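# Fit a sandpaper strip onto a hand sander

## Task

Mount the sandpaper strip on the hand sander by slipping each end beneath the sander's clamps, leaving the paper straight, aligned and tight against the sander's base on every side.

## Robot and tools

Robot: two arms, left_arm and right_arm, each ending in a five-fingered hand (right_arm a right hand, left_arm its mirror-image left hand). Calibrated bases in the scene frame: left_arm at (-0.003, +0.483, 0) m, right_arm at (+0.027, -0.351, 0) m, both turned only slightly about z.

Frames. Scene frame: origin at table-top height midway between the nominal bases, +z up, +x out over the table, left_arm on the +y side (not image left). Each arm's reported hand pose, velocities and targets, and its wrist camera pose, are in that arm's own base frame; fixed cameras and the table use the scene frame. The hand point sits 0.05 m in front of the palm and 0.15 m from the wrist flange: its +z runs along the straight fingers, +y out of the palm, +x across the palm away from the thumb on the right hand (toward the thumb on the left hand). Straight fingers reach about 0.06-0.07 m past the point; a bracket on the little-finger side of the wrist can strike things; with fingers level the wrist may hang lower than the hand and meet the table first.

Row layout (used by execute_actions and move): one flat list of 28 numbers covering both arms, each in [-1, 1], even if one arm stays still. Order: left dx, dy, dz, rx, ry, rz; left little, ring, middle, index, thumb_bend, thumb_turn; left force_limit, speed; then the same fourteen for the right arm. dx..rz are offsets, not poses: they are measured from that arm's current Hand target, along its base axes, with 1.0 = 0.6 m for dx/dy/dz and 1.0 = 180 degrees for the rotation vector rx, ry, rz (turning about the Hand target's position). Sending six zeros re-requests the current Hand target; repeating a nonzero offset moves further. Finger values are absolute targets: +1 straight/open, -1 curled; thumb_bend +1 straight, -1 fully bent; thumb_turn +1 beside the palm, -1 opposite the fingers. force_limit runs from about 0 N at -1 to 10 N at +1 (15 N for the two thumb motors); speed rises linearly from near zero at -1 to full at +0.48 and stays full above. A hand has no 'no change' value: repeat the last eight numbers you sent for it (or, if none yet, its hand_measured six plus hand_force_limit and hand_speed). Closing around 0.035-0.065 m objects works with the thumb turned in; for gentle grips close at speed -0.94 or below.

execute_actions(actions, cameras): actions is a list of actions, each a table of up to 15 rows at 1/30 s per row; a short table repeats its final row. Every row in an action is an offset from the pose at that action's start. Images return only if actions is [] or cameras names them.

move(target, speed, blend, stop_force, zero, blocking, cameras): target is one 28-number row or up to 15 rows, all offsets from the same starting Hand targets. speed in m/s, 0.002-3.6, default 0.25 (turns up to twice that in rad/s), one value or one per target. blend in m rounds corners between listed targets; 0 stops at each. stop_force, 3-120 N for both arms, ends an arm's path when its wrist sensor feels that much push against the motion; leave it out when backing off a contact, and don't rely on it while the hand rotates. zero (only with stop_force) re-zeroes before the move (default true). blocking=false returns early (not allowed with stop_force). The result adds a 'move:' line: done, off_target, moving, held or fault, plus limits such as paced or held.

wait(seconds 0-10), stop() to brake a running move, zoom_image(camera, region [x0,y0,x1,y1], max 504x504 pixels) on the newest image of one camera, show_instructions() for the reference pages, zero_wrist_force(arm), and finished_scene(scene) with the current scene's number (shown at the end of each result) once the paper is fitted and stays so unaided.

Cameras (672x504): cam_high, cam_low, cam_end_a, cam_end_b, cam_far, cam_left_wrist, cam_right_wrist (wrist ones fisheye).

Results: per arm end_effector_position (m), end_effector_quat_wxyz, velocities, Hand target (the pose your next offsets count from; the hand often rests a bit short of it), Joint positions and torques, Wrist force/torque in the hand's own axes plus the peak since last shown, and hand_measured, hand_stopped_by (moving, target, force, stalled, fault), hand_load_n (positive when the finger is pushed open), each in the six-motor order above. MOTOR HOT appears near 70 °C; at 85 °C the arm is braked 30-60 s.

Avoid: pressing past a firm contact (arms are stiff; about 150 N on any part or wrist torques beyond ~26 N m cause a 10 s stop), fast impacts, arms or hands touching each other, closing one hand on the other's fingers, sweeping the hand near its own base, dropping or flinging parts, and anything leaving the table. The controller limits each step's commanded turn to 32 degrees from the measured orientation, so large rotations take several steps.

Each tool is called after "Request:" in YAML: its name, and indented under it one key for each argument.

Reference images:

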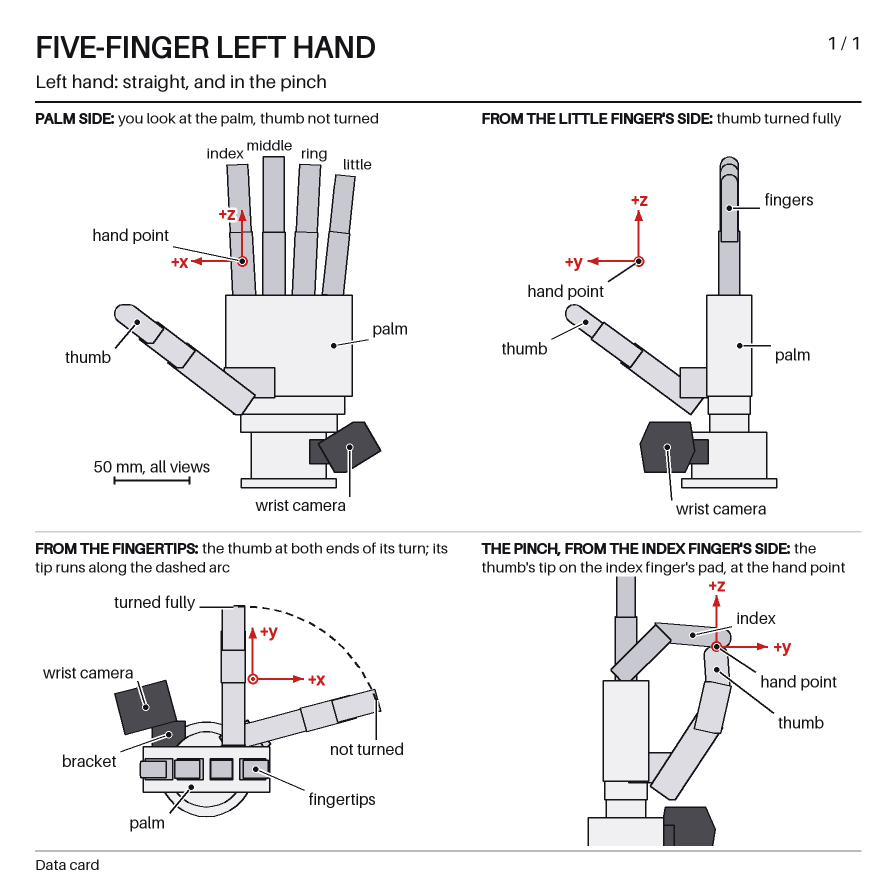

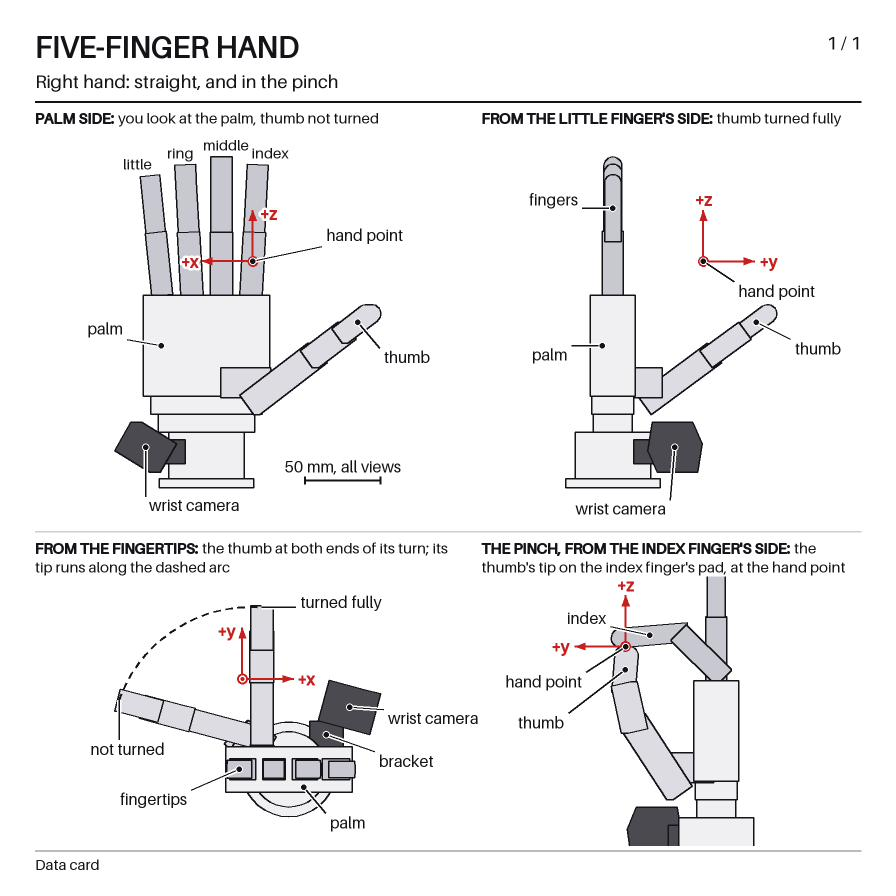

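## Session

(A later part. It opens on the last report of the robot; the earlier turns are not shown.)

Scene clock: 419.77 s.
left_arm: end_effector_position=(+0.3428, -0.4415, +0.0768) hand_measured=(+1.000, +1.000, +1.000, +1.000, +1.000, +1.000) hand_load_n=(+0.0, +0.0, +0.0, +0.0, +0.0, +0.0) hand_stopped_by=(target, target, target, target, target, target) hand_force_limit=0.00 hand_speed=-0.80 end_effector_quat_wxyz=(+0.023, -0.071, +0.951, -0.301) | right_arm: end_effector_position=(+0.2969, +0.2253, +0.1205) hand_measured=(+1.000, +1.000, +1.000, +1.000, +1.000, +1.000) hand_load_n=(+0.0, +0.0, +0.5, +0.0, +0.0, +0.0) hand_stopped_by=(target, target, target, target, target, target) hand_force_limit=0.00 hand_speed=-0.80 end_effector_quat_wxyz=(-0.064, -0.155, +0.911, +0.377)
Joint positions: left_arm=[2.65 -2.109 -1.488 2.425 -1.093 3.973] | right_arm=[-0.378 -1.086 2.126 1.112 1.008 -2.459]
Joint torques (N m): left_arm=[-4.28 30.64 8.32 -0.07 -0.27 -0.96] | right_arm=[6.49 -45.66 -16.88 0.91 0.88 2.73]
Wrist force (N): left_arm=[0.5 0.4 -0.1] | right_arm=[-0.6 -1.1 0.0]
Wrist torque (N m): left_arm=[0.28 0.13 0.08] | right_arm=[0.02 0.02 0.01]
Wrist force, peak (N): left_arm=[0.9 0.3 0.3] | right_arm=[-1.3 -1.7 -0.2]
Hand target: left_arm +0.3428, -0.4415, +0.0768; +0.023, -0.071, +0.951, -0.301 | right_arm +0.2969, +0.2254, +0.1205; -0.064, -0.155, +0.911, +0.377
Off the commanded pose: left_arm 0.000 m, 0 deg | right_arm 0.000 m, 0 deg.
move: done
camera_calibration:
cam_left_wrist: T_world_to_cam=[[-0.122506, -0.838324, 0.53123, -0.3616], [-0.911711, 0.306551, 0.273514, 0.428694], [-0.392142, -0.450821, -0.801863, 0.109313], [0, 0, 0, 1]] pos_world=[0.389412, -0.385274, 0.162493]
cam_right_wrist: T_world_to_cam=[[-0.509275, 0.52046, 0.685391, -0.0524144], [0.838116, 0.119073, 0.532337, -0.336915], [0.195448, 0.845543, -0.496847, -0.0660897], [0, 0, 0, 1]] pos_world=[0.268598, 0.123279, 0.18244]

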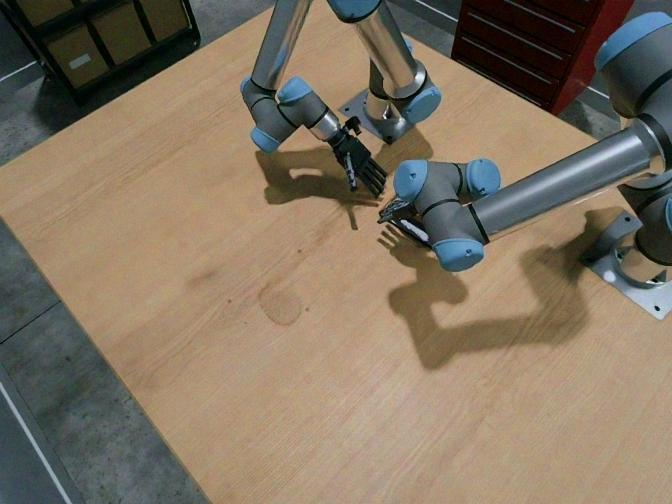

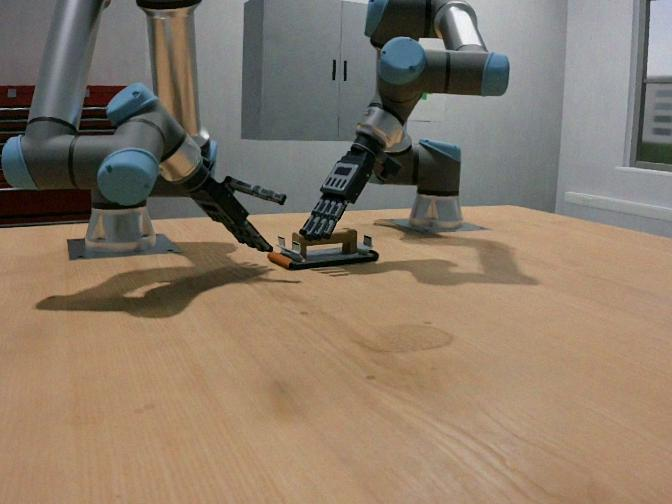

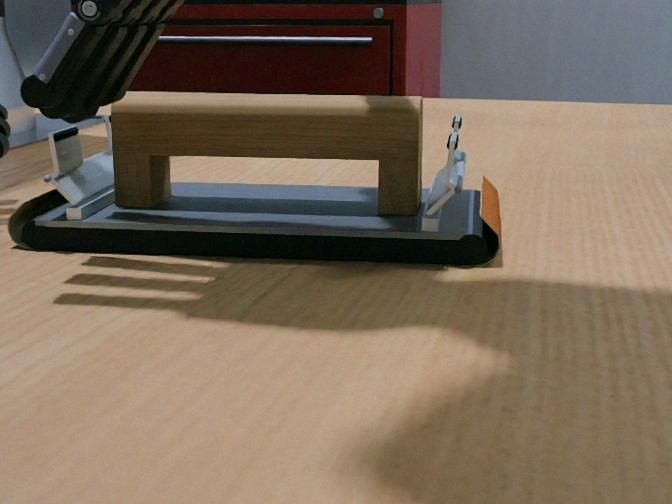

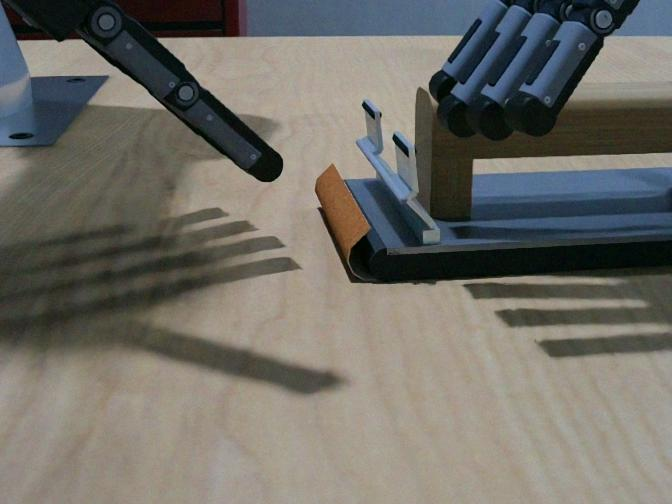

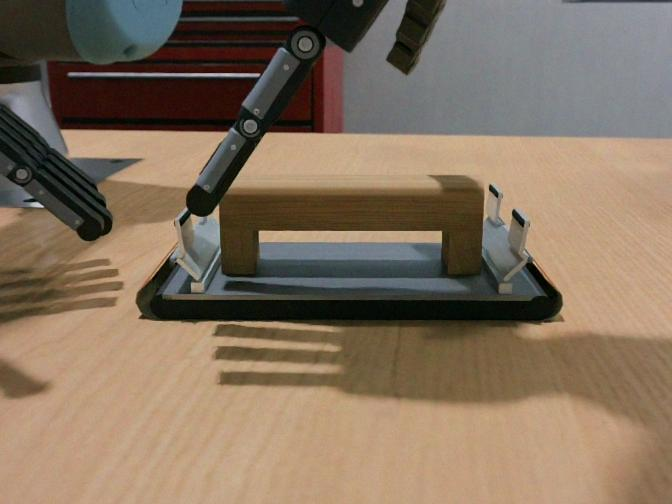

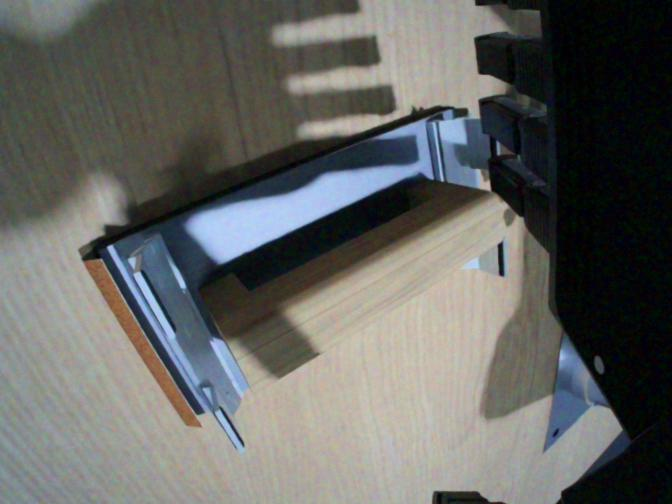

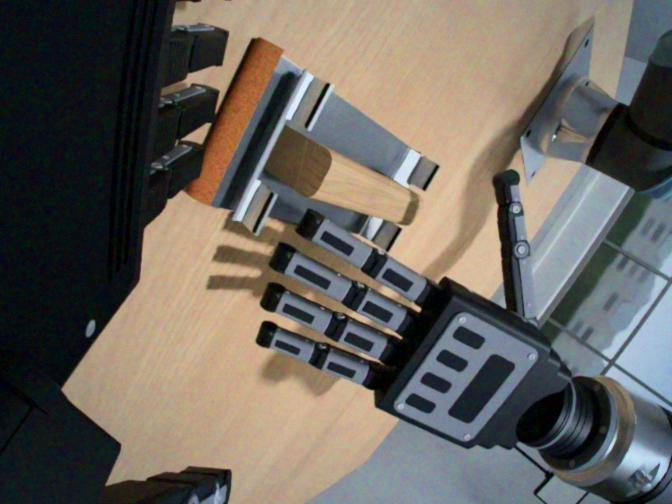

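Request:
move:
  target: [0.0067,0.001,-0.0367,0,0,0,1,1,1,1,1,1,0,-0.8,0,0,-0.0267,0,0,0,1,1,1,1,1,1,0,-0.8]
  speed: 0.1
  cameras: ["cam_end_b","cam_far","cam_right_wrist","cam_end_a"]

Request:
zoom_image:
  camera: "cam_end_b"
  region: [200, 70, 480, 300]

Request:
zoom_image:
  camera: "cam_far"
  region: [100, 140, 300, 340]

Scene clock: 506.53 s.
left_arm: end_effector_position=(+0.3468, -0.4409, +0.0549) hand_measured=(+1.000, +1.000, +1.000, +1.000, +1.000, +1.000) hand_load_n=(+0.0, +0.0, +0.0, +0.0, +0.0, +0.0) hand_stopped_by=(target, target, target, target, target, target) hand_force_limit=0.00 hand_speed=-0.80 end_effector_quat_wxyz=(+0.023, -0.071, +0.951, -0.301) | right_arm: end_effector_position=(+0.2969, +0.2254, +0.1046) hand_measured=(+1.000, +1.000, +1.000, +1.000, +1.000, +1.000) hand_load_n=(+0.0, +0.0, +0.0, +0.0, +0.0, +0.0) hand_stopped_by=(target, target, target, target, target, target) hand_force_limit=0.00 hand_speed=-0.80 end_effector_quat_wxyz=(-0.064, -0.155, +0.911, +0.377)
Joint positions: left_arm=[2.655 -2.139 -1.502 2.467 -1.091 3.978] | right_arm=[-0.378 -1.047 2.129 1.07 1.008 -2.458]
Joint torques (N m): left_arm=[9.26 32.12 7.63 -0.32 2.23 2.35] | right_arm=[-1.05 -16.93 1.4 0.97 -2.12 -0.1]
Wrist force (N): left_arm=[0.6 0.7 -0.5] | right_arm=[-0.6 -0.9 0.2]
Wrist torque (N m): left_arm=[0.31 0.08 0.07] | right_arm=[0.03 0.02 0.01]
Wrist force, peak (N): left_arm=[0.8 0.9 -0.2] | right_arm=[-0.8 -1.4 0.1]
Hand target: left_arm +0.3468, -0.4409, +0.0547; +0.023, -0.071, +0.951, -0.301 | right_arm +0.2969, +0.2254, +0.1045; -0.064, -0.155, +0.911, +0.377
Off the commanded pose: left_arm 0.000 m, 0 deg | right_arm 0.000 m, 0 deg.
move: done
camera_calibration:
cam_right_wrist: T_world_to_cam=[[-0.509257, 0.520674, 0.685242, -0.0415765], [0.838149, 0.119319, 0.53223, -0.328485], [0.195356, 0.845377, -0.497166, -0.0739747], [0, 0, 0, 1]] pos_world=[0.268598, 0.123379, 0.166542]
Images, in order (width x height): cam_end_a 672x504, cam_end_b 672x504, cam_far 672x504, cam_right_wrist 672x504.

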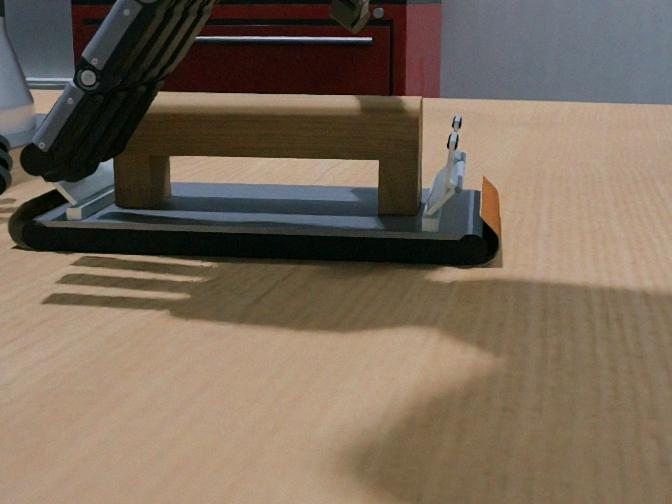

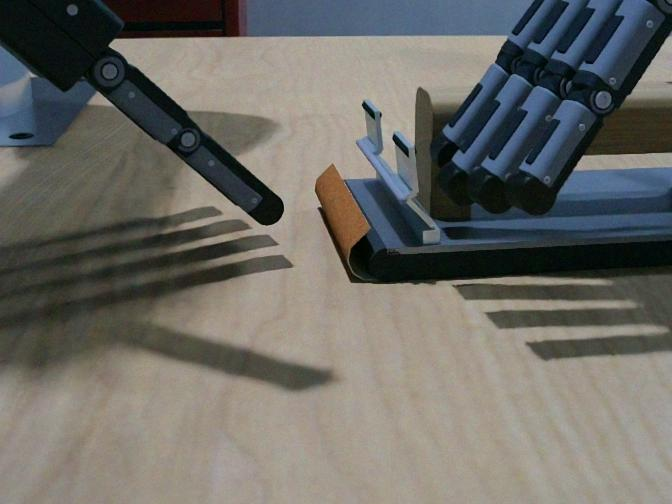

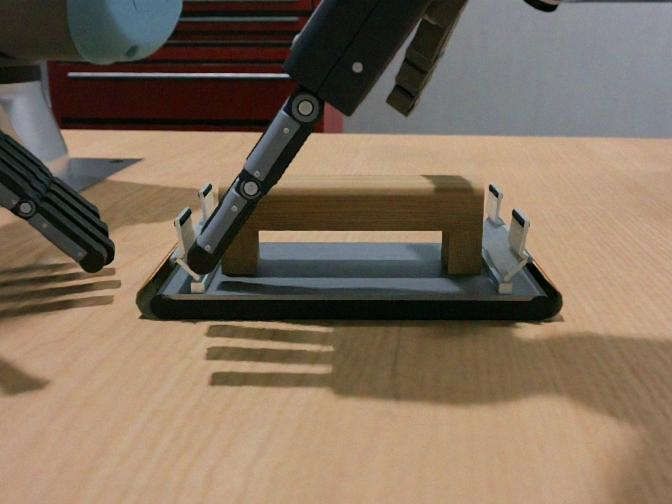

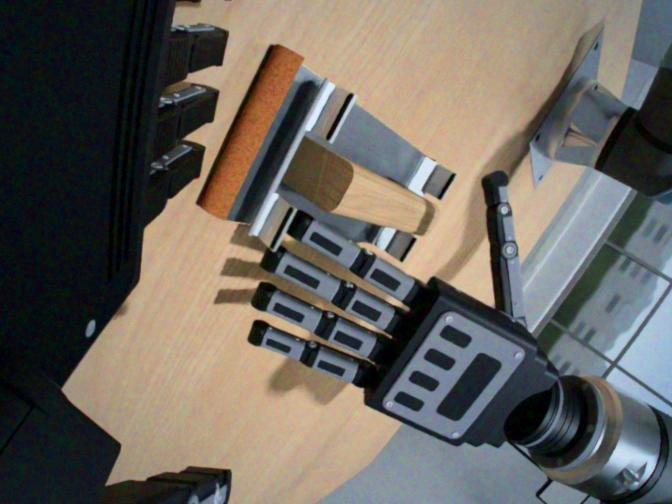

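Scaled by 1.800 from the camera's 672x504 image, which has a finer 960x720 frame.

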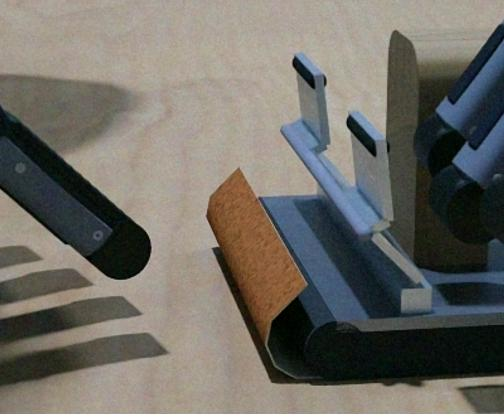

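Scaled by 2.520 from the camera's 672x504 image, which has a finer 960x720 frame.

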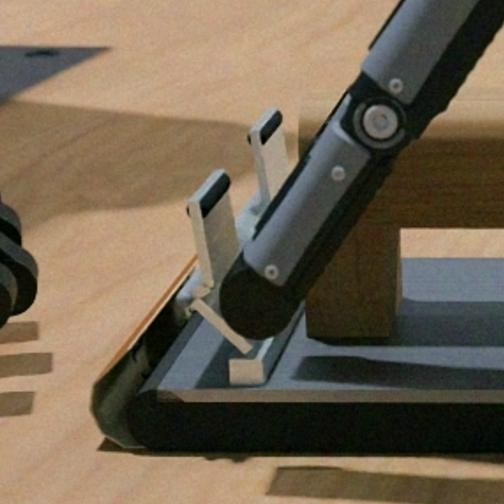

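Request:
move:
  target: [0,0,0,0,0,0,1,1,1,1,1,1,0,-0.8,-0.0048,0.0515,0,0,0,0,1,1,1,1,1,1,0,-0.8]
  speed: 0.03
  stop_force: 4
  cameras: ["cam_end_b","cam_far","cam_right_wrist","cam_end_a"]

Request:
zoom_image:
  camera: "cam_end_b"
  region: [250, 70, 480, 300]

Request:
zoom_image:
  camera: "cam_far"
  region: [100, 140, 300, 340]

Request:
zoom_image:
  camera: "cam_end_a"
  region: [400, 100, 540, 280]

Scene clock: 517.53 s.
left_arm: end_effector_position=(+0.3468, -0.4409, +0.0547) hand_measured=(+1.000, +1.000, +1.000, +1.000, +1.000, +1.000) hand_load_n=(+0.0, +0.0, +0.0, +0.0, -0.5, +0.0) hand_stopped_by=(target, target, target, target, target, target) hand_force_limit=0.00 hand_speed=-0.80 end_effector_quat_wxyz=(+0.023, -0.071, +0.951, -0.301) | right_arm: end_effector_position=(+0.2940, +0.2563, +0.1045) hand_measured=(+1.000, +1.000, +1.000, +1.000, +1.000, +1.000) hand_load_n=(+0.0, +0.0, +0.0, +0.0, +0.0, -0.5) hand_stopped_by=(target, target, target, target, target, target) hand_force_limit=0.00 hand_speed=-0.80 end_effector_quat_wxyz=(-0.064, -0.155, +0.911, +0.377)
Joint positions: left_arm=[2.655 -2.139 -1.503 2.468 -1.091 3.978] | right_arm=[-0.288 -1.055 2.123 1.033 0.961 -2.366]
Joint torques (N m): left_arm=[9.29 32.36 8.46 -0.09 2.15 2.25] | right_arm=[5.94 -45.68 -15.99 0.87 -2.43 2.82]
Wrist force (N): left_arm=[0.4 0.3 -0.4] | right_arm=[-1.0 -1.1 0.0]
Wrist torque (N m): left_arm=[0.25 0.12 0.07] | right_arm=[0.04 0.07 -0.02]
Wrist force, peak (N): left_arm=[0.9 0.4 -0.5] | right_arm=[-1.3 -1.4 0.3]
Hand target: left_arm +0.3468, -0.4409, +0.0547; +0.023, -0.071, +0.951, -0.301 | right_arm +0.2940, +0.2563, +0.1045; -0.064, -0.155, +0.911, +0.377
Off the commanded pose: left_arm 0.000 m, 0 deg | right_arm 0.000 m, 0 deg.
move: done
camera_calibration:
cam_right_wrist: T_world_to_cam=[[-0.509326, 0.520607, 0.685241, -0.0590441], [0.838086, 0.119227, 0.53235, -0.329677], [0.195446, 0.845431, -0.497039, -0.0996339], [0, 0, 0, 1]] pos_world=[0.265698, 0.154279, 0.166441]
Images, in order (width x height): cam_end_a 672x504, cam_end_b 672x504, cam_far 672x504, cam_right_wrist 672x504.

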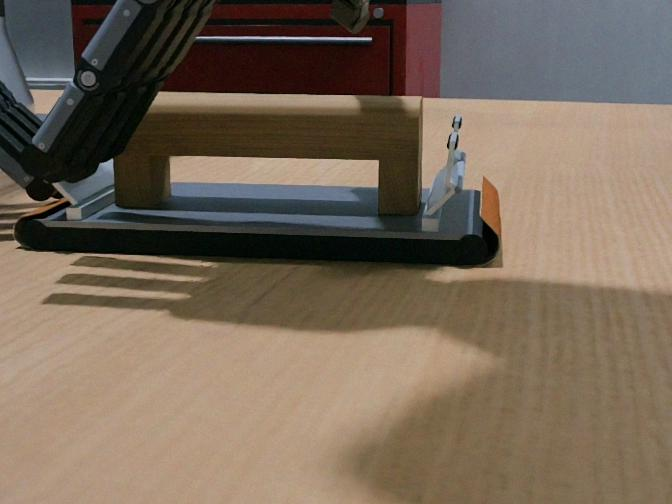

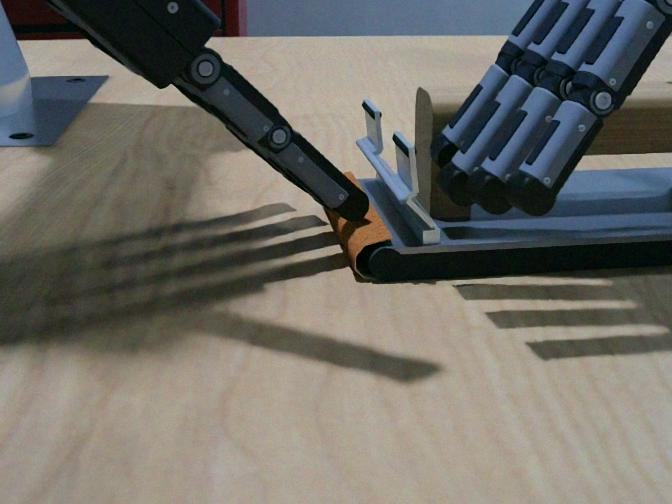

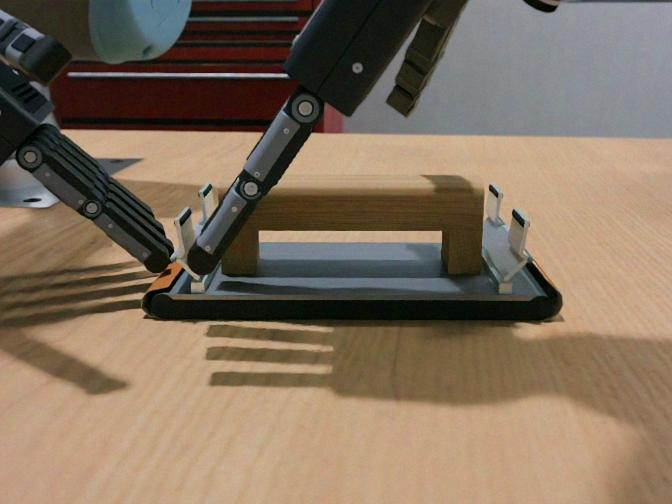

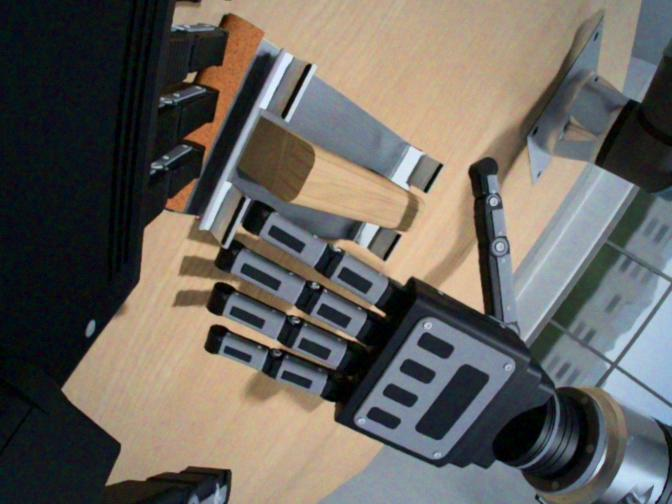

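Scaled by 2.191 from the camera's 672x504 image, which has a finer 960x720 frame.

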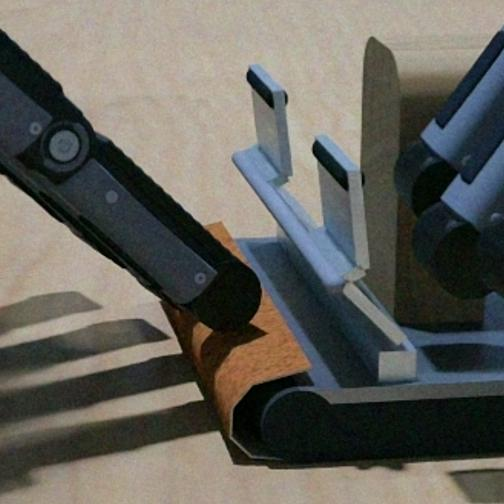

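Scaled by 2.520 from the camera's 672x504 image, which has a finer 960x720 frame.

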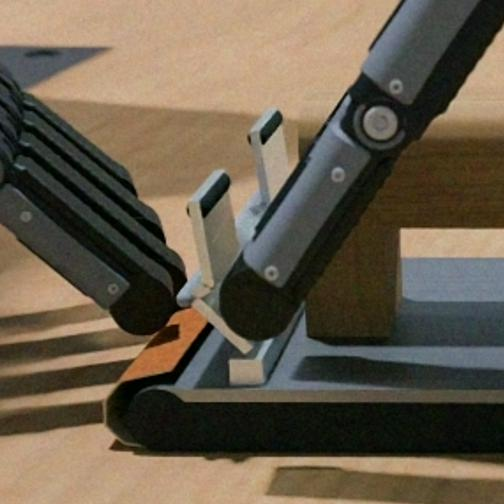

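Scaled by 2.800 from the camera's 672x504 image, which has a finer 960x720 frame.

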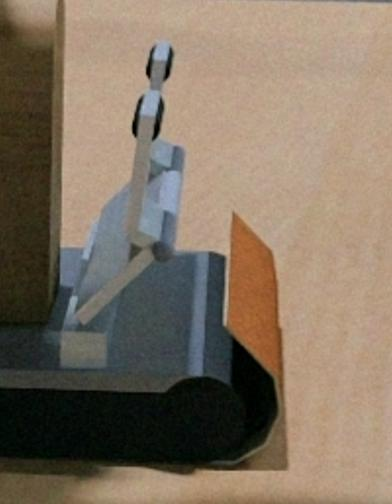

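Request:
move:
  target:
    - [0,0,0,0,0,0,1,1,1,1,1,1,0,-0.8,0.0018,-0.0199,0.003,0,0,0,1,1,1,1,1,1,0,-0.8]
    - [0,0,0,0,0,0,1,1,1,1,1,1,0,-0.8,0.0018,-0.0199,-0.0075,0,0,0,1,1,1,1,1,1,0,-0.8]
  speed: 0.05
  blend: [0.002,0]

Request:
move:
  target: [0,0,0,0,0,0,1,1,1,1,1,1,0,-0.8,-0.0018,0.0199,0,0,0,0,1,1,1,1,1,1,0,-0.8]
  speed: 0.015
  stop_force: 3.5
  cameras: ["cam_end_b","cam_far","cam_right_wrist","cam_end_a"]

Request:
zoom_image:
  camera: "cam_end_b"
  region: [250, 70, 480, 300]

Request:
zoom_image:
  camera: "cam_far"
  region: [100, 140, 300, 340]

Request:
zoom_image:
  camera: "cam_end_a"
  region: [400, 100, 540, 280]

Scene clock: 549.53 s.
left_arm: end_effector_position=(+0.3468, -0.4409, +0.0547) hand_measured=(+1.000, +1.000, +1.000, +1.000, +1.000, +1.000) hand_load_n=(+0.0, +0.0, +0.0, +0.0, +0.0, +0.0) hand_stopped_by=(target, target, target, target, target, target) hand_force_limit=0.00 hand_speed=-0.80 end_effector_quat_wxyz=(+0.023, -0.071, +0.951, -0.301) | right_arm: end_effector_position=(+0.2951, +0.2444, +0.1001) hand_measured=(+1.000, +1.000, +1.000, +1.000, +1.000, +1.000) hand_load_n=(+0.0, +0.0, +0.0, +0.0, +0.0, +0.0) hand_stopped_by=(target, target, target, target, target, target) hand_force_limit=0.00 hand_speed=-0.80 end_effector_quat_wxyz=(-0.064, -0.155, +0.911, +0.377)
Joint positions: left_arm=[2.655 -2.139 -1.503 2.468 -1.091 3.978] | right_arm=[-0.323 -1.041 2.127 1.036 0.979 -2.403]
Joint torques (N m): left_arm=[9.69 32.23 8.02 -0.04 2.15 1.97] | right_arm=[-6.89 -17.18 2.26 0.99 0.79 -3.03]
Wrist force (N): left_arm=[0.9 0.6 -0.4] | right_arm=[-1.1 -1.3 0.1]
Wrist torque (N m): left_arm=[0.29 0.04 0.09] | right_arm=[-0.02 0.09 0.10]
Wrist force, peak (N): left_arm=[1.0 0.7 -0.3] | right_arm=[-1.4 -1.4 0.1]
Hand target: left_arm +0.3468, -0.4409, +0.0547; +0.023, -0.071, +0.951, -0.301 | right_arm +0.2951, +0.2443, +0.1000; -0.064, -0.155, +0.911, +0.377
Off the commanded pose: left_arm 0.000 m, 0 deg | right_arm 0.000 m, 0 deg.
move: done

Scene clock: 551.30 s.
left_arm: end_effector_position=(+0.3468, -0.4409, +0.0547) hand_measured=(+1.000, +1.000, +1.000, +1.000, +1.000, +1.000) hand_load_n=(+0.0, +0.0, +0.0, +0.0, +0.0, -0.5) hand_stopped_by=(target, target, target, target, target, target) hand_force_limit=0.00 hand_speed=-0.80 end_effector_quat_wxyz=(+0.023, -0.071, +0.951, -0.301) | right_arm: end_effector_position=(+0.2940, +0.2563, +0.1000) hand_measured=(+1.000, +1.000, +1.000, +1.000, +1.000, +1.000) hand_load_n=(+0.0, +0.0, +0.0, +0.0, +0.0, +0.0) hand_stopped_by=(target, target, target, target, target, target) hand_force_limit=0.00 hand_speed=-0.80 end_effector_quat_wxyz=(-0.064, -0.155, +0.911, +0.377)
Joint positions: left_arm=[2.655 -2.139 -1.503 2.468 -1.091 3.978] | right_arm=[-0.288 -1.044 2.124 1.021 0.961 -2.366]
Joint torques (N m): left_arm=[9.52 32.54 7.88 -0.14 2.2 1.89] | right_arm=[8.11 -46.06 -15.27 0.89 -2.87 2.76]
Wrist force (N): left_arm=[0.8 0.4 -0.2] | right_arm=[-0.5 -2.3 -3.0]
Wrist torque (N m): left_arm=[0.26 0.05 0.10] | right_arm=[0.24 0.20 -0.01]
Wrist force, peak (N): left_arm=[1.0 0.5 -0.2] | right_arm=[-0.3 -2.5 -3.2]
Hand target: left_arm +0.3468, -0.4409, +0.0547; +0.023, -0.071, +0.951, -0.301 | right_arm +0.2940, +0.2563, +0.1000; -0.064, -0.155, +0.911, +0.377
Off the commanded pose: left_arm 0.000 m, 0 deg | right_arm 0.000 m, 0 deg.
move: done
camera_calibration:
cam_right_wrist: T_world_to_cam=[[-0.509326, 0.520607, 0.685241, -0.0559606], [0.838086, 0.119227, 0.53235, -0.327281], [0.195446, 0.845431, -0.497039, -0.101871], [0, 0, 0, 1]] pos_world=[0.265698, 0.154279, 0.161941]
Images, in order (width x height): cam_end_a 672x504, cam_end_b 672x504, cam_far 672x504, cam_right_wrist 672x504.

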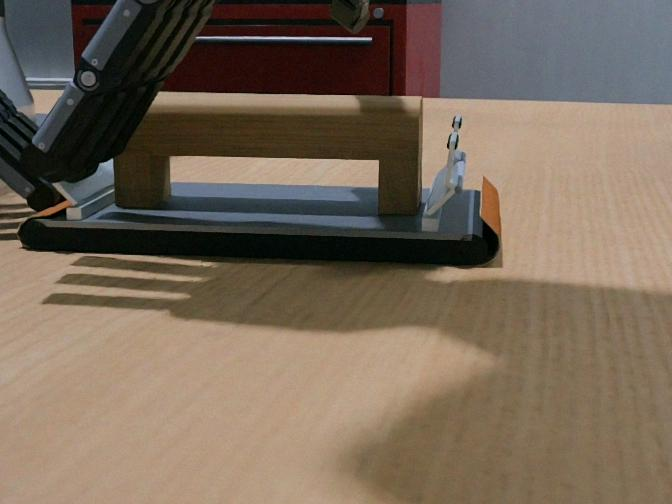

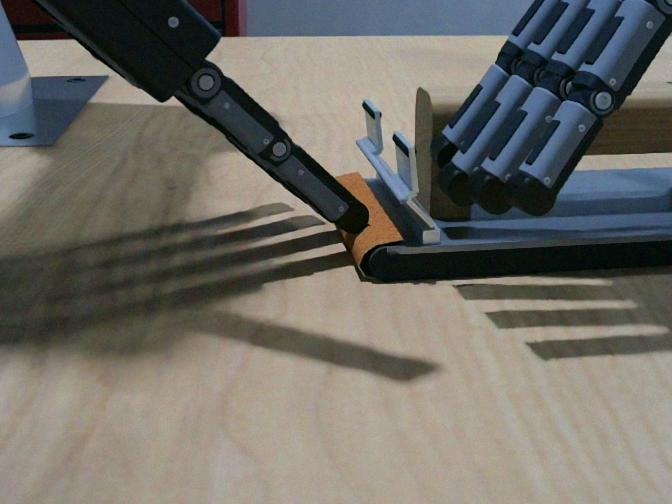

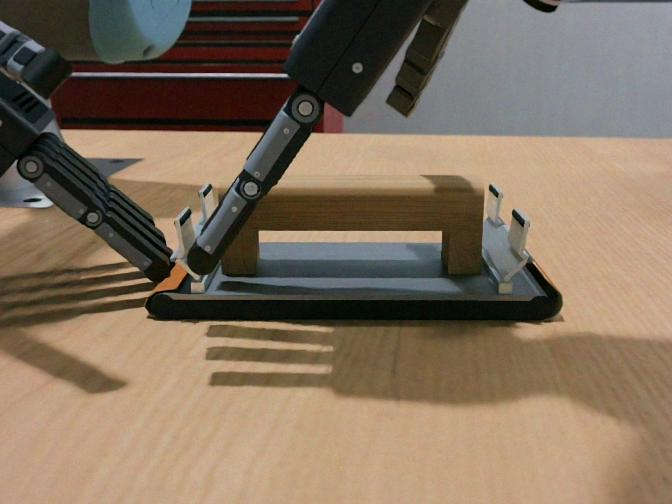

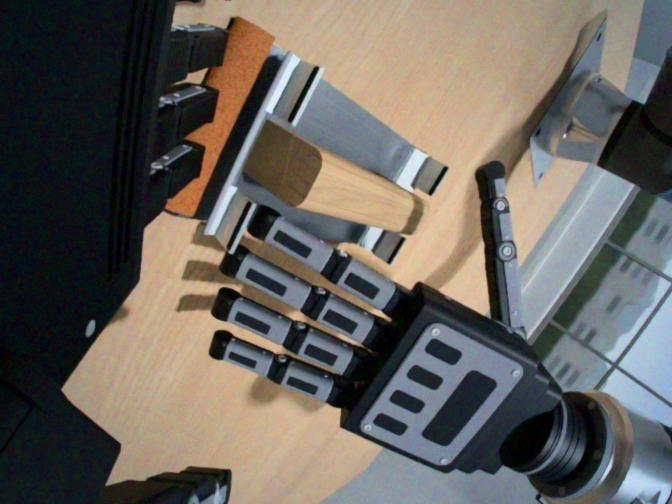

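Scaled by 2.191 from the camera's 672x504 image, which has a finer 960x720 frame.

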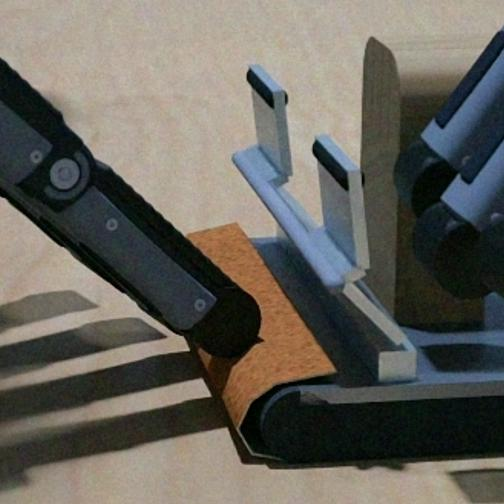

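Scaled by 2.520 from the camera's 672x504 image, which has a finer 960x720 frame.

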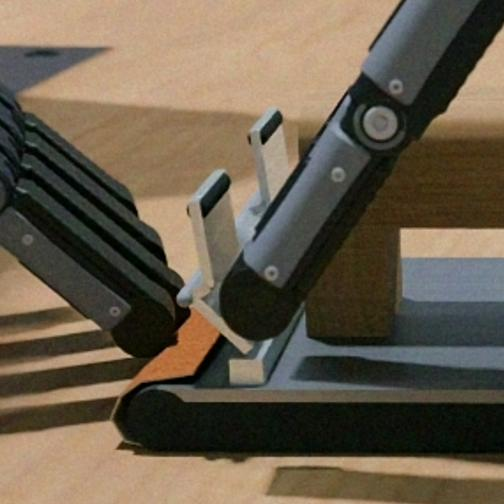

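Scaled by 2.800 from the camera's 672x504 image, which has a finer 960x720 frame.

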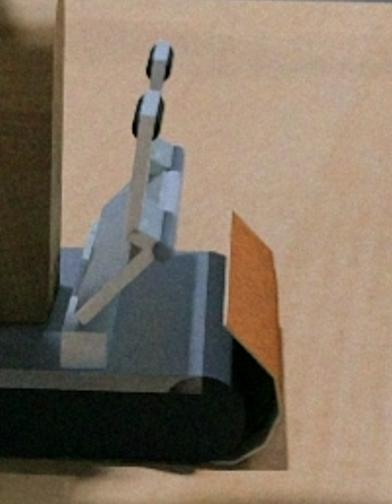

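Request:
move:
  target:
    - [0.0025,-0.0165,0,0,0,0,1,1,1,1,1,1,0,-0.8,0,0,0,0,0,0,1,1,1,1,1,1,0,-0.8]
    - [0.0047,-0.0313,-0.005,0,0,0,1,1,1,1,1,1,0,-0.8,0,0,0,0,0,0,1,1,1,1,1,1,0,-0.8]
  speed: 0.025
  blend: [0.002,0]
  stop_force: 6
  cameras: ["cam_end_b","cam_far","cam_right_wrist","cam_end_a"]

Request:
zoom_image:
  camera: "cam_end_b"
  region: [250, 70, 480, 300]

Request:
zoom_image:
  camera: "cam_far"
  region: [100, 140, 300, 340]

Scene clock: 580.17 s.
left_arm: end_effector_position=(+0.3483, -0.4508, +0.0544) hand_measured=(+1.000, +1.000, +1.000, +1.000, +1.000, +1.000) hand_load_n=(+0.0, +0.0, +0.0, +0.0, +0.0, +0.0) hand_stopped_by=(target, target, target, target, target, target) hand_force_limit=0.00 hand_speed=-0.80 end_effector_quat_wxyz=(+0.023, -0.071, +0.951, -0.301) | right_arm: end_effector_position=(+0.2940, +0.2563, +0.1000) hand_measured=(+1.000, +1.000, +1.000, +1.000, +1.000, +1.000) hand_load_n=(+0.0, +0.0, +0.0, +0.0, +0.0, +0.0) hand_stopped_by=(target, target, target, target, target, target) hand_force_limit=0.00 hand_speed=-0.80 end_effector_quat_wxyz=(-0.064, -0.155, +0.911, +0.377)
Joint positions: left_arm=[2.639 -2.155 -1.475 2.464 -1.097 3.96] | right_arm=[-0.288 -1.044 2.124 1.021 0.961 -2.366]
Joint torques (N m): left_arm=[9.8 48.03 8.53 -0.05 2.2 2.32] | right_arm=[7.26 -45.41 -16.42 0.81 -2.84 2.7]
Wrist force (N): left_arm=[0.7 0.4 -0.1] | right_arm=[0.7 -1.4 -3.4]
Wrist torque (N m): left_arm=[0.28 0.10 0.11] | right_arm=[0.29 0.25 0.08]
Wrist force, peak (N): left_arm=[0.1 3.8 -6.4] | right_arm=[0.7 -2.9 -3.6]
Hand target: left_arm +0.3483, -0.4508, +0.0544; +0.023, -0.071, +0.951, -0.301 (not the last commanded pose) | right_arm +0.2940, +0.2563, +0.1000; -0.064, -0.155, +0.911, +0.377
Off the commanded pose: left_arm 0.009 m, 0 deg | right_arm 0.000 m, 0 deg.
move: contact (left_arm); path passed 0 of 2 targets
camera_calibration:
cam_right_wrist: T_world_to_cam=[[-0.509326, 0.520607, 0.685241, -0.0559606], [0.838086, 0.119227, 0.53235, -0.327281], [0.195446, 0.845431, -0.497039, -0.101871], [0, 0, 0, 1]] pos_world=[0.265698, 0.154279, 0.161941]
Images, in order (width x height): cam_end_a 672x504, cam_end_b 672x504, cam_far 672x504, cam_right_wrist 672x504.

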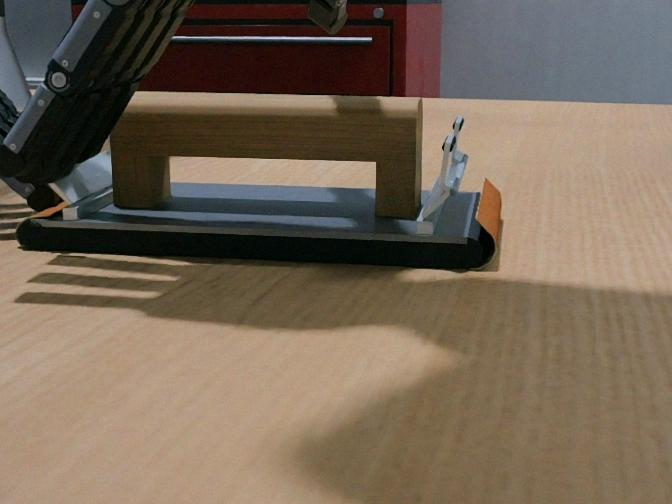

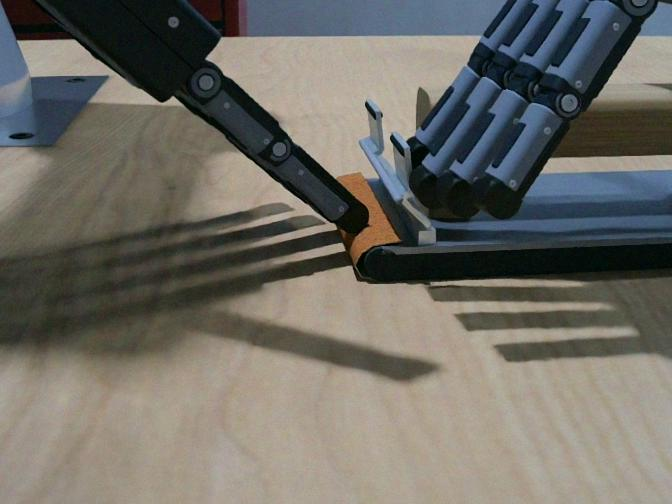

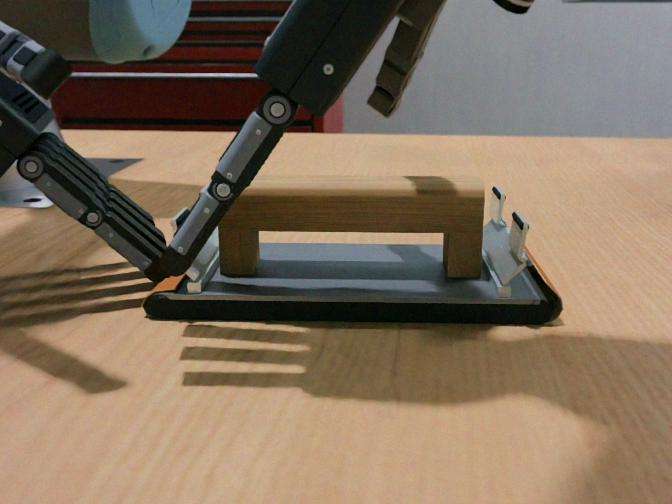

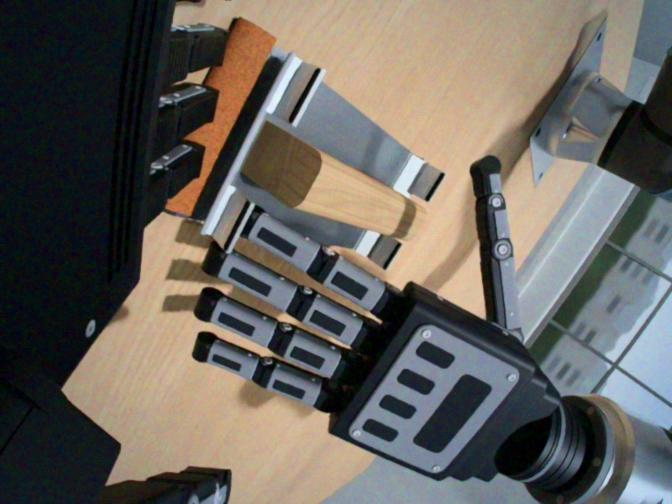

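Scaled by 2.191 from the camera's 672x504 image, which has a finer 960x720 frame.

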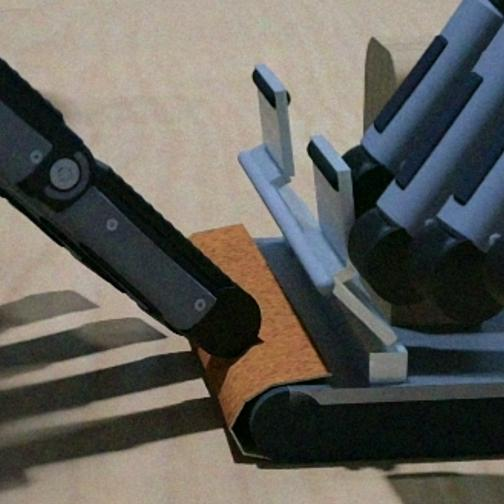

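Scaled by 2.520 from the camera's 672x504 image, which has a finer 960x720 frame.

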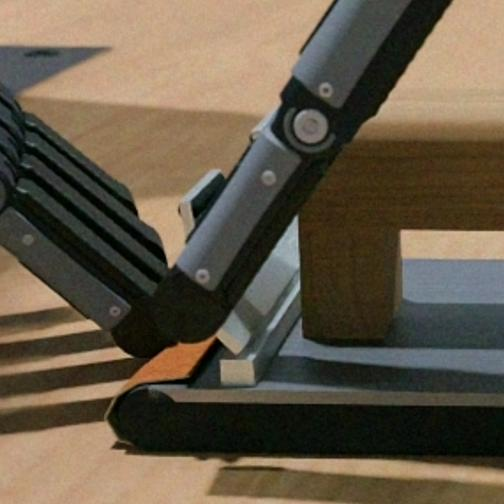

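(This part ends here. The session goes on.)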